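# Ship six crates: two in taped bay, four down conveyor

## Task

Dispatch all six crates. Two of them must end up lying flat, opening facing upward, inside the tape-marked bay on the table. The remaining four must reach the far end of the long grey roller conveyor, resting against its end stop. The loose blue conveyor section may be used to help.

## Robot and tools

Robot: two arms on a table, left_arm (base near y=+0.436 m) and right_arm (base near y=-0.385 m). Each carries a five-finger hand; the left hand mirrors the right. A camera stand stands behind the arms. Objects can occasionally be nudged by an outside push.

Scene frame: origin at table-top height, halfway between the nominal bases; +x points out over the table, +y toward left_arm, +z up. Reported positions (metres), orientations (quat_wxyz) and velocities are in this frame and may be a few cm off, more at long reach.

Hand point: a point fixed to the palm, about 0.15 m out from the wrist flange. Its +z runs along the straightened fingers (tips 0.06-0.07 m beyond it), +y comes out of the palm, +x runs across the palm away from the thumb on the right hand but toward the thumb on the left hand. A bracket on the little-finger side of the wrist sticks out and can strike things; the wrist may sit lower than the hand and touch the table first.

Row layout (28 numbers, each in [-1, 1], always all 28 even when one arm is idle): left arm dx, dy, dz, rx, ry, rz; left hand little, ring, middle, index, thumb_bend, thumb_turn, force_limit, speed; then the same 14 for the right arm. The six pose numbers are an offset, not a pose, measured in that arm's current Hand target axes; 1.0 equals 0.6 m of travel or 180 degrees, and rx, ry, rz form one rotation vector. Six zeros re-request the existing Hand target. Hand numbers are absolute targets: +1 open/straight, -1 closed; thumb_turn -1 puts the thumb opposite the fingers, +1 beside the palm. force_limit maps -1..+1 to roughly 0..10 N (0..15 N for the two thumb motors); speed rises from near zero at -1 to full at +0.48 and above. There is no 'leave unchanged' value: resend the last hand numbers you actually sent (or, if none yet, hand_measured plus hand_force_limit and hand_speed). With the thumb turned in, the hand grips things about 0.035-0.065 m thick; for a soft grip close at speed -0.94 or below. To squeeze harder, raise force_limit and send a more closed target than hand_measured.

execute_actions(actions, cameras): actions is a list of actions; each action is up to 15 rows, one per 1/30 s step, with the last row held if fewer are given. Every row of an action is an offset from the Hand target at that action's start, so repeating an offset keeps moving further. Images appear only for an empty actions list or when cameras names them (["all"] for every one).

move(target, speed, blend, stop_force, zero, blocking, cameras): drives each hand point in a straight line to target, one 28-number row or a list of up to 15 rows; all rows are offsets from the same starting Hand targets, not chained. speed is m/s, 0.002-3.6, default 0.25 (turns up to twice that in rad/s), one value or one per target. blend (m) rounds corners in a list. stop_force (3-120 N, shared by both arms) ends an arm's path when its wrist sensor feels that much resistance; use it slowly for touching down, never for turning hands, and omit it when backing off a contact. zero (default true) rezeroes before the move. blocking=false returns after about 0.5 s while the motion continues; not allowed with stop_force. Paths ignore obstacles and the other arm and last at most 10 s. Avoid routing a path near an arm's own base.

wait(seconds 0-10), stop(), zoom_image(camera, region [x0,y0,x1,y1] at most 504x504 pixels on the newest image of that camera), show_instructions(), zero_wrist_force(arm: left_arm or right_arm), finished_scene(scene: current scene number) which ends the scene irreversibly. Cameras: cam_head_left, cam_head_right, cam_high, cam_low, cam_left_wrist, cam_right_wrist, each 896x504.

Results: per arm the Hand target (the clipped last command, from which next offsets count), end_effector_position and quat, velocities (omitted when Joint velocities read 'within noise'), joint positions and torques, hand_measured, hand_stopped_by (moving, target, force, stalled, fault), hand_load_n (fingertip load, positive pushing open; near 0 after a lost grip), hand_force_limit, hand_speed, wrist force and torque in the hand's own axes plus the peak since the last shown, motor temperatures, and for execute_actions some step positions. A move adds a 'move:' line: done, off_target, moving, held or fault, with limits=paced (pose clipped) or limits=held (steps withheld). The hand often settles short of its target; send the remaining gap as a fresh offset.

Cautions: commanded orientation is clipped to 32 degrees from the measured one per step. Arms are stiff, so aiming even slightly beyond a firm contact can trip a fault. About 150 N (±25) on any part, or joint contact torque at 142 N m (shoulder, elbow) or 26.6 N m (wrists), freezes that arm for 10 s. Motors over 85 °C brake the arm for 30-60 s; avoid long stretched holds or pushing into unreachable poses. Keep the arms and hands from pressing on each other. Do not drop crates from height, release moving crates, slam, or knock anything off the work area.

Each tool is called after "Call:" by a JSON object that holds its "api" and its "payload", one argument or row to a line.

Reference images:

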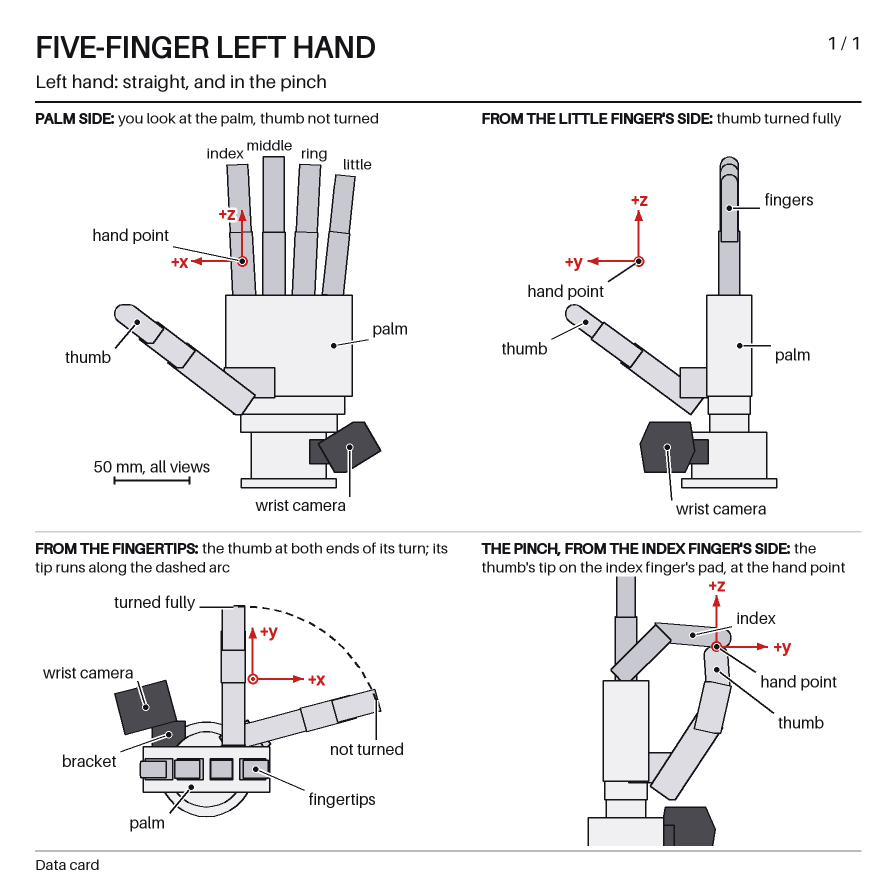

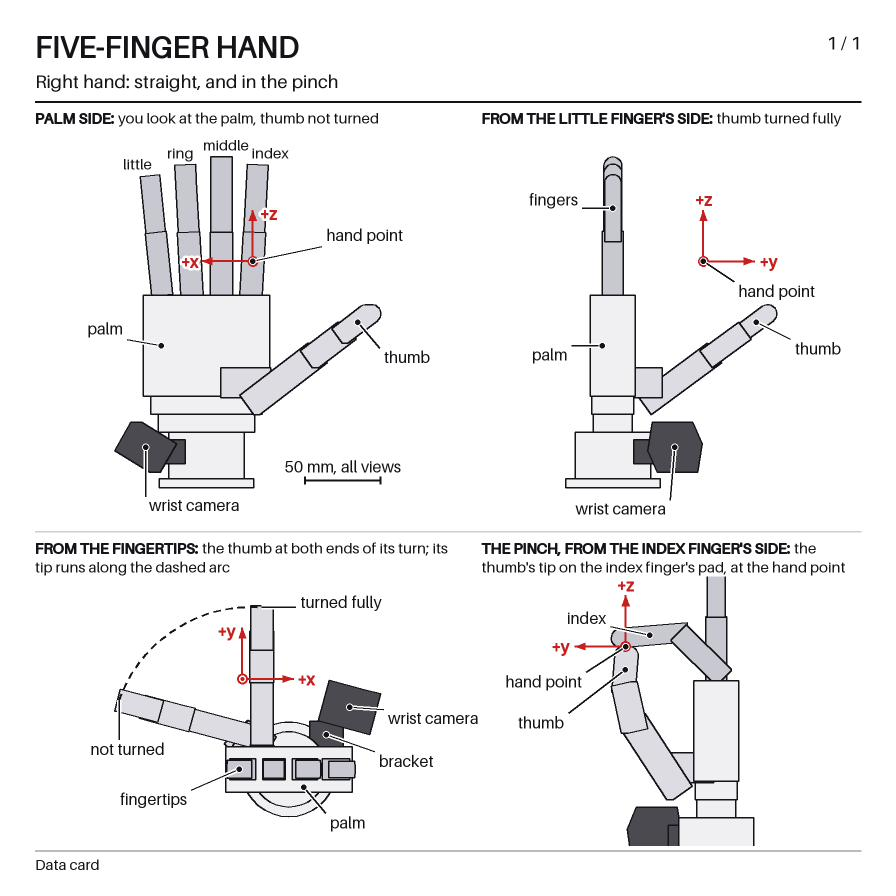

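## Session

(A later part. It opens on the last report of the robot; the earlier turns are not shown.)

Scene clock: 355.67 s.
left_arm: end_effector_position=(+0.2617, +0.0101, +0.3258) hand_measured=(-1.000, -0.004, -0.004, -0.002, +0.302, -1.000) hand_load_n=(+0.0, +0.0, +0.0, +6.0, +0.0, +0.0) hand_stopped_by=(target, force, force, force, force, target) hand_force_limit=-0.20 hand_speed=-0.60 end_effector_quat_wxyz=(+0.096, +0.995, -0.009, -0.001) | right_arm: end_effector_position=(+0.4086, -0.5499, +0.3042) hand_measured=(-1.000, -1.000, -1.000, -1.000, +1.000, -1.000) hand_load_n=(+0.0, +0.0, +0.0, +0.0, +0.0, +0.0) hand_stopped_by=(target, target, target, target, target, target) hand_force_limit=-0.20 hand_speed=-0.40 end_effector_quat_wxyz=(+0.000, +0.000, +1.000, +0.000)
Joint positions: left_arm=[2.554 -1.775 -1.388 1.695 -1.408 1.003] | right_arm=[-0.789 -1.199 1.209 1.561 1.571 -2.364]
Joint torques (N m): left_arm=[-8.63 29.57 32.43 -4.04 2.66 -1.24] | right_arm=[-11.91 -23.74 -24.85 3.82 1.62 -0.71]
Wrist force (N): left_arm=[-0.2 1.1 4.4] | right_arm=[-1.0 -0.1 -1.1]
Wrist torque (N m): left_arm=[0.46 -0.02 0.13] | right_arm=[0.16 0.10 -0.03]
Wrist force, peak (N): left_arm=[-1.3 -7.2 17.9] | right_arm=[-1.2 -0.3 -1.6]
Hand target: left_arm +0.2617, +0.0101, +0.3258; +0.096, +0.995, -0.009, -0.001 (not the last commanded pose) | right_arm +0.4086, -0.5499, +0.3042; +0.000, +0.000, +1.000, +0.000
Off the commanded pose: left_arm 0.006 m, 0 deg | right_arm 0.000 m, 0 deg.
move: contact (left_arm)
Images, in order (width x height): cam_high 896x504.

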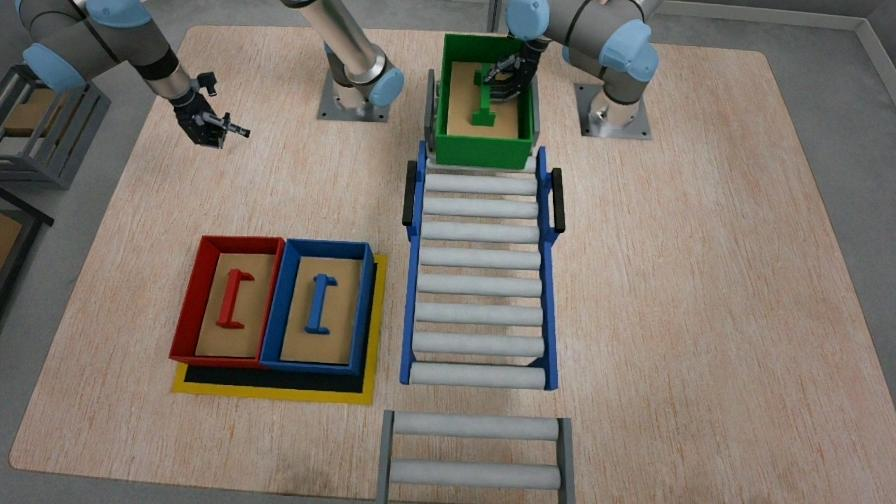

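Call:
{"api": "execute_actions", "payload": {
  "actions": [
    [[0,0,0,0,0,0,-1,-0.6,-0.6,-0.6,1,-1,-0.2,-0.3,0,0,0,0,0,0,-1,-1,-1,-1,1,-1,-0.2,-0.4]],
    [[0,0,0,0,0,0,-1,-0.6,-0.6,-0.6,1,-1,-0.2,-0.3,0,0,0,0,0,0,-1,-1,-1,-1,1,-1,-0.2,-0.4]],
    [[0,0,0,0,0,0,-1,0.25,0.25,0.25,1,-1,-0.2,-0.4,0,0,0,0,0,0,-1,-1,-1,-1,1,-1,-0.2,-0.4]],
    [[0,0,0,0,0,0,-1,0.25,0.25,0.25,1,-1,-0.2,-0.4,0,0,0,0,0,0,-1,-1,-1,-1,1,-1,-0.2,-0.4]]
  ]
}}

Call:
{"api": "move", "payload": {
  "target": [0,-0.012,-0.229,0,0,0,-1,0.25,0.25,0.25,1,-1,-0.2,-0.4,0,0,0,0,0,0,-1,-1,-1,-1,1,-1,-0.2,-0.4],
  "speed": 0.15
}}

Call:
{"api": "wait", "payload": {
  "seconds": 8,
  "cameras": ["all"]
}}

Scene clock: 358.83 s.
left_arm: end_effector_position=(+0.2617, +0.0101, +0.3258) hand_measured=(-1.000, +0.250, +0.250, +0.250, +1.000, -1.000) hand_load_n=(+0.0, +0.0, +0.0, +0.0, +0.0, +0.0) hand_stopped_by=(target, target, target, target, target, target) hand_force_limit=-0.20 hand_speed=-0.40 end_effector_quat_wxyz=(+0.096, +0.995, -0.009, -0.001) | right_arm: end_effector_position=(+0.4086, -0.5499, +0.3042) hand_measured=(-1.000, -1.000, -1.000, -1.000, +1.000, -1.000) hand_load_n=(+0.0, +0.5, +0.0, +0.0, +0.0, +0.0) hand_stopped_by=(target, target, target, target, target, target) hand_force_limit=-0.20 hand_speed=-0.40 end_effector_quat_wxyz=(+0.000, +0.000, +1.000, +0.000)
Joint positions: left_arm=[2.554 -1.775 -1.388 1.695 -1.408 1.003] | right_arm=[-0.789 -1.199 1.209 1.561 1.571 -2.364]
Joint torques (N m): left_arm=[-6.96 29.44 21.56 -2.46 1.69 0.12] | right_arm=[-11.44 -23.79 -24.68 3.81 1.71 -0.72]
Wrist force (N): left_arm=[-0.4 1.4 -0.7] | right_arm=[-1.0 -0.3 -1.2]
Wrist torque (N m): left_arm=[0.44 0.09 0.11] | right_arm=[0.14 0.11 -0.05]
Wrist force, peak (N): left_arm=[7.4 0.8 -0.4] | right_arm=[-1.1 0.0 -1.6]
Hand target: left_arm +0.2617, +0.0101, +0.3258; +0.096, +0.995, -0.009, -0.001 | right_arm +0.4086, -0.5499, +0.3042; +0.000, +0.000, +1.000, +0.000
Off the commanded pose: left_arm 0.000 m, 0 deg | right_arm 0.000 m, 0 deg.
Step readings (end_effector_position of left_arm | right_arm):
0: (+0.2617, +0.0101, +0.3258) | (+0.4086, -0.5499, +0.3042)
1: (+0.2617, +0.0101, +0.3258) | (+0.4086, -0.5499, +0.3042)
2: (+0.2617, +0.0101, +0.3258) | (+0.4086, -0.5499, +0.3042)
4: (+0.2617, +0.0101, +0.3258) | (+0.4086, -0.5499, +0.3042)
8: (+0.2617, +0.0101, +0.3258) | (+0.4086, -0.5499, +0.3042)
15: (+0.2617, +0.0101, +0.3258) | (+0.4086, -0.5499, +0.3042)
16: (+0.2617, +0.0101, +0.3258) | (+0.4086, -0.5499, +0.3042)
17: (+0.2617, +0.0101, +0.3258) | (+0.4086, -0.5499, +0.3042)
19: (+0.2617, +0.0101, +0.3258) | (+0.4086, -0.5499, +0.3042)
23: (+0.2617, +0.0101, +0.3258) | (+0.4086, -0.5499, +0.3042)
30: (+0.2617, +0.0101, +0.3258) | (+0.4086, -0.5499, +0.3042)
31: (+0.2617, +0.0101, +0.3258) | (+0.4086, -0.5499, +0.3042)
32: (+0.2617, +0.0101, +0.3258) | (+0.4086, -0.5499, +0.3042)
34: (+0.2617, +0.0101, +0.3258) | (+0.4086, -0.5499, +0.3042)
38: (+0.2617, +0.0101, +0.3258) | (+0.4086, -0.5499, +0.3042)
45: (+0.2617, +0.0101, +0.3258) | (+0.4086, -0.5499, +0.3042)
46: (+0.2617, +0.0101, +0.3258) | (+0.4086, -0.5499, +0.3042)
47: (+0.2617, +0.0101, +0.3258) | (+0.4086, -0.5499, +0.3042)
49: (+0.2617, +0.0101, +0.3258) | (+0.4086, -0.5499, +0.3042)
53: (+0.2617, +0.0101, +0.3258) | (+0.4086, -0.5499, +0.3042)
60: (+0.2617, +0.0101, +0.3258) | (+0.4086, -0.5499, +0.3042)

Scene clock: 360.47 s.
left_arm: end_effector_position=(+0.2623, +0.0434, +0.4592) hand_measured=(-1.000, +0.250, +0.250, +0.250, +1.000, -1.000) hand_load_n=(+0.0, +0.0, +0.0, +0.0, +0.0, +0.0) hand_stopped_by=(target, target, target, target, target, target) hand_force_limit=-0.20 hand_speed=-0.40 end_effector_quat_wxyz=(+0.096, +0.995, -0.009, -0.001) | right_arm: end_effector_position=(+0.4086, -0.5499, +0.3042) hand_measured=(-1.000, -1.000, -1.000, -1.000, +1.000, -1.000) hand_load_n=(+0.0, +0.0, +0.0, +0.0, +0.0, +0.0) hand_stopped_by=(target, target, target, target, target, target) hand_force_limit=-0.20 hand_speed=-0.40 end_effector_quat_wxyz=(+0.000, +0.000, +1.000, +0.000)
Joint positions: left_arm=[2.633 -1.757 -1.068 1.344 -1.401 1.083] | right_arm=[-0.789 -1.199 1.209 1.561 1.571 -2.364]
Joint torques (N m): left_arm=[7.16 17.76 29.61 -3.79 -1.79 2.45] | right_arm=[-12.03 -23.21 -24.58 3.73 1.75 -0.62]
Wrist force (N): left_arm=[-0.4 1.4 -0.7] | right_arm=[-0.9 0.1 -1.4]
Wrist torque (N m): left_arm=[0.44 0.00 0.01] | right_arm=[0.21 0.08 -0.02]
Wrist force, peak (N): left_arm=[0.2 -1.5 1.7] | right_arm=[-1.1 0.2 -1.7]
Hand target: left_arm +0.2623, +0.0434, +0.4593; +0.096, +0.995, -0.009, -0.001 | right_arm +0.4086, -0.5499, +0.3042; +0.000, +0.000, +1.000, +0.000
Off the commanded pose: left_arm 0.000 m, 0 deg | right_arm 0.000 m, 0 deg.
move: done

Scene clock: 368.47 s.
left_arm: end_effector_position=(+0.2623, +0.0434, +0.4593) hand_measured=(-1.000, +0.250, +0.250, +0.250, +1.000, -1.000) hand_load_n=(+0.0, +0.0, +0.0, +0.0, +0.0, +0.0) hand_stopped_by=(target, target, target, target, target, target) hand_force_limit=-0.20 hand_speed=-0.40 end_effector_quat_wxyz=(+0.096, +0.995, -0.009, -0.001) | right_arm: end_effector_position=(+0.4086, -0.5499, +0.3042) hand_measured=(-1.000, -1.000, -1.000, -1.000, +1.000, -1.000) hand_load_n=(+0.0, +0.0, +0.0, +0.0, +0.0, +0.0) hand_stopped_by=(target, target, target, target, target, target) hand_force_limit=-0.20 hand_speed=-0.40 end_effector_quat_wxyz=(+0.000, +0.000, +1.000, +0.000)
Joint positions: left_arm=[2.633 -1.757 -1.068 1.344 -1.401 1.083] | right_arm=[-0.789 -1.199 1.209 1.561 1.571 -2.364]
Joint torques (N m): left_arm=[8.44 17.73 30.87 -3.94 -1.86 2] | right_arm=[-11.54 -23.83 -24.65 3.66 1.66 -0.58]
Wrist force (N): left_arm=[-0.2 1.3 -0.5] | right_arm=[-0.8 0.1 -1.3]
Wrist torque (N m): left_arm=[0.40 -0.02 0.02] | right_arm=[0.21 0.06 -0.02]
Wrist force, peak (N): left_arm=[-0.2 1.5 -0.8] | right_arm=[-1.0 -0.4 -1.6]
Hand target: left_arm +0.2623, +0.0434, +0.4593; +0.096, +0.995, -0.009, -0.001 | right_arm +0.4086, -0.5499, +0.3042; +0.000, +0.000, +1.000, +0.000
Off the commanded pose: left_arm 0.000 m, 0 deg | right_arm 0.000 m, 0 deg.
wait: 8.00 s; at rest by 0.17 s

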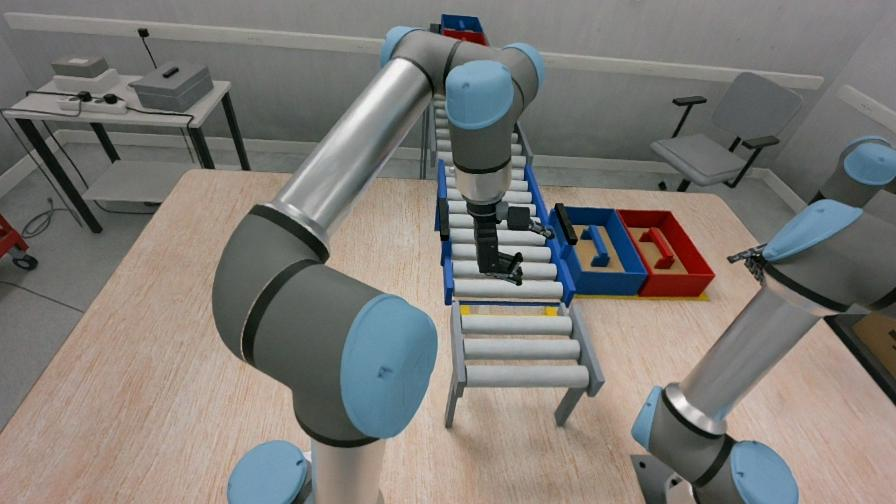

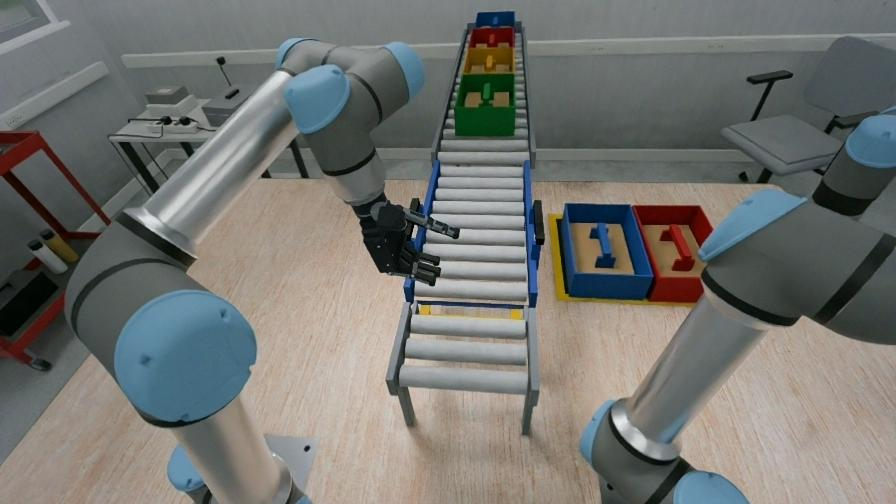

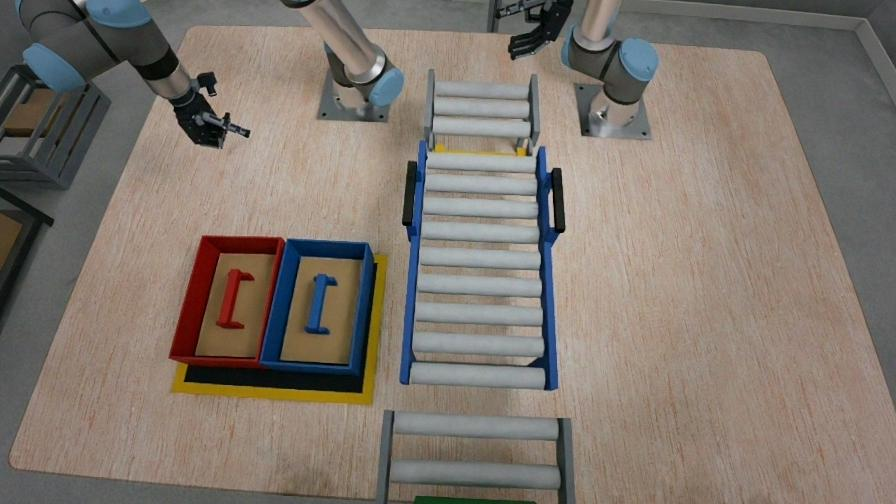

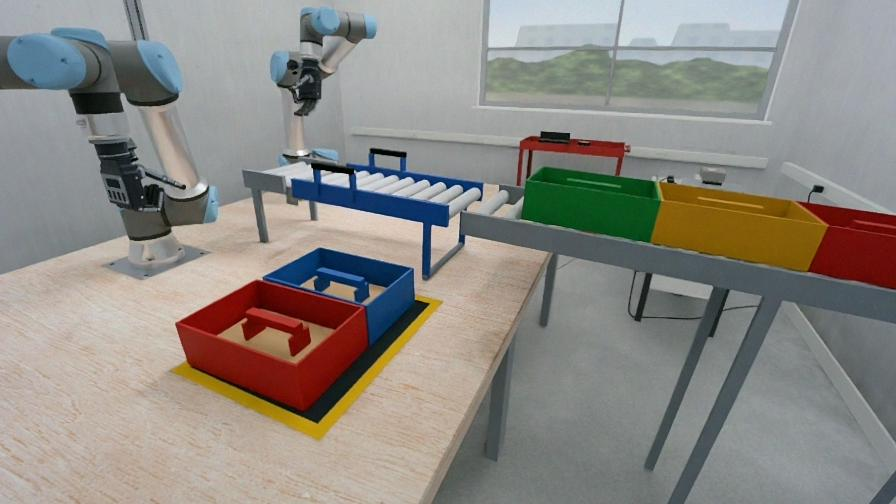

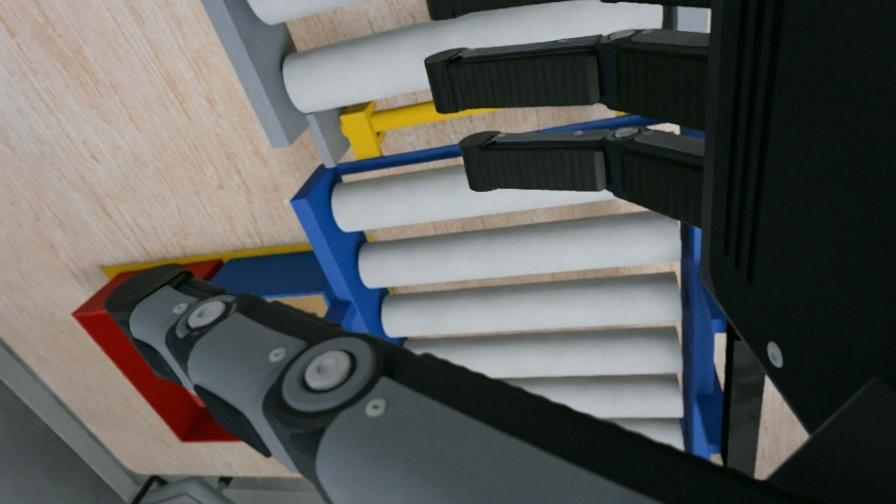

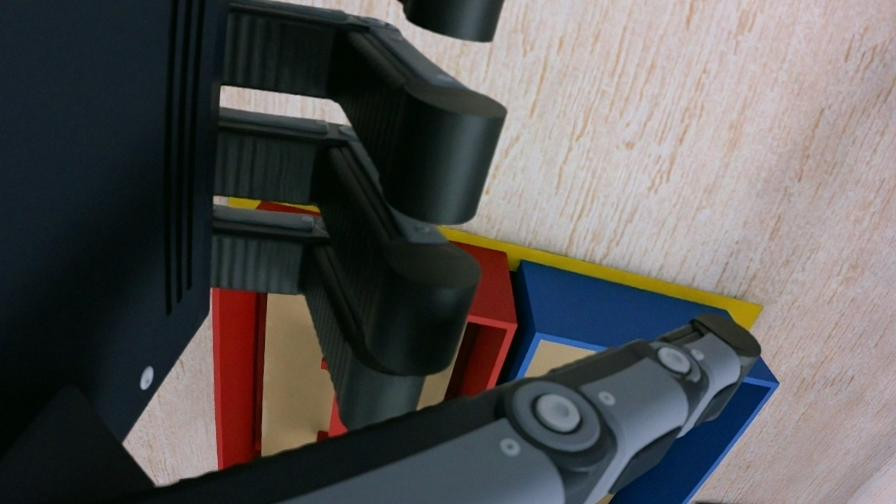

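Call:
{"api": "zoom_image", "payload": {
  "camera": "cam_head_right",
  "region": [400, 0, 740, 320]
}}

Scaled by 1.482 from the camera's 896x504 image, which has a finer 1280x720 frame.

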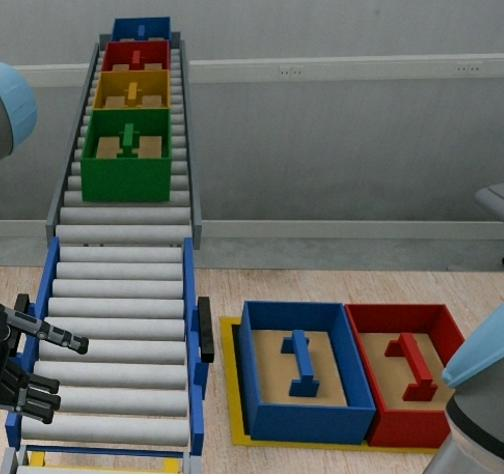

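All four crates are queued against the end stop of the grey conveyor, and the two bay crates sit flat inside the tape.

Call:
{"api": "finished_scene", "payload": {
  "scene": 2
}}

The scene is finished: the task was done.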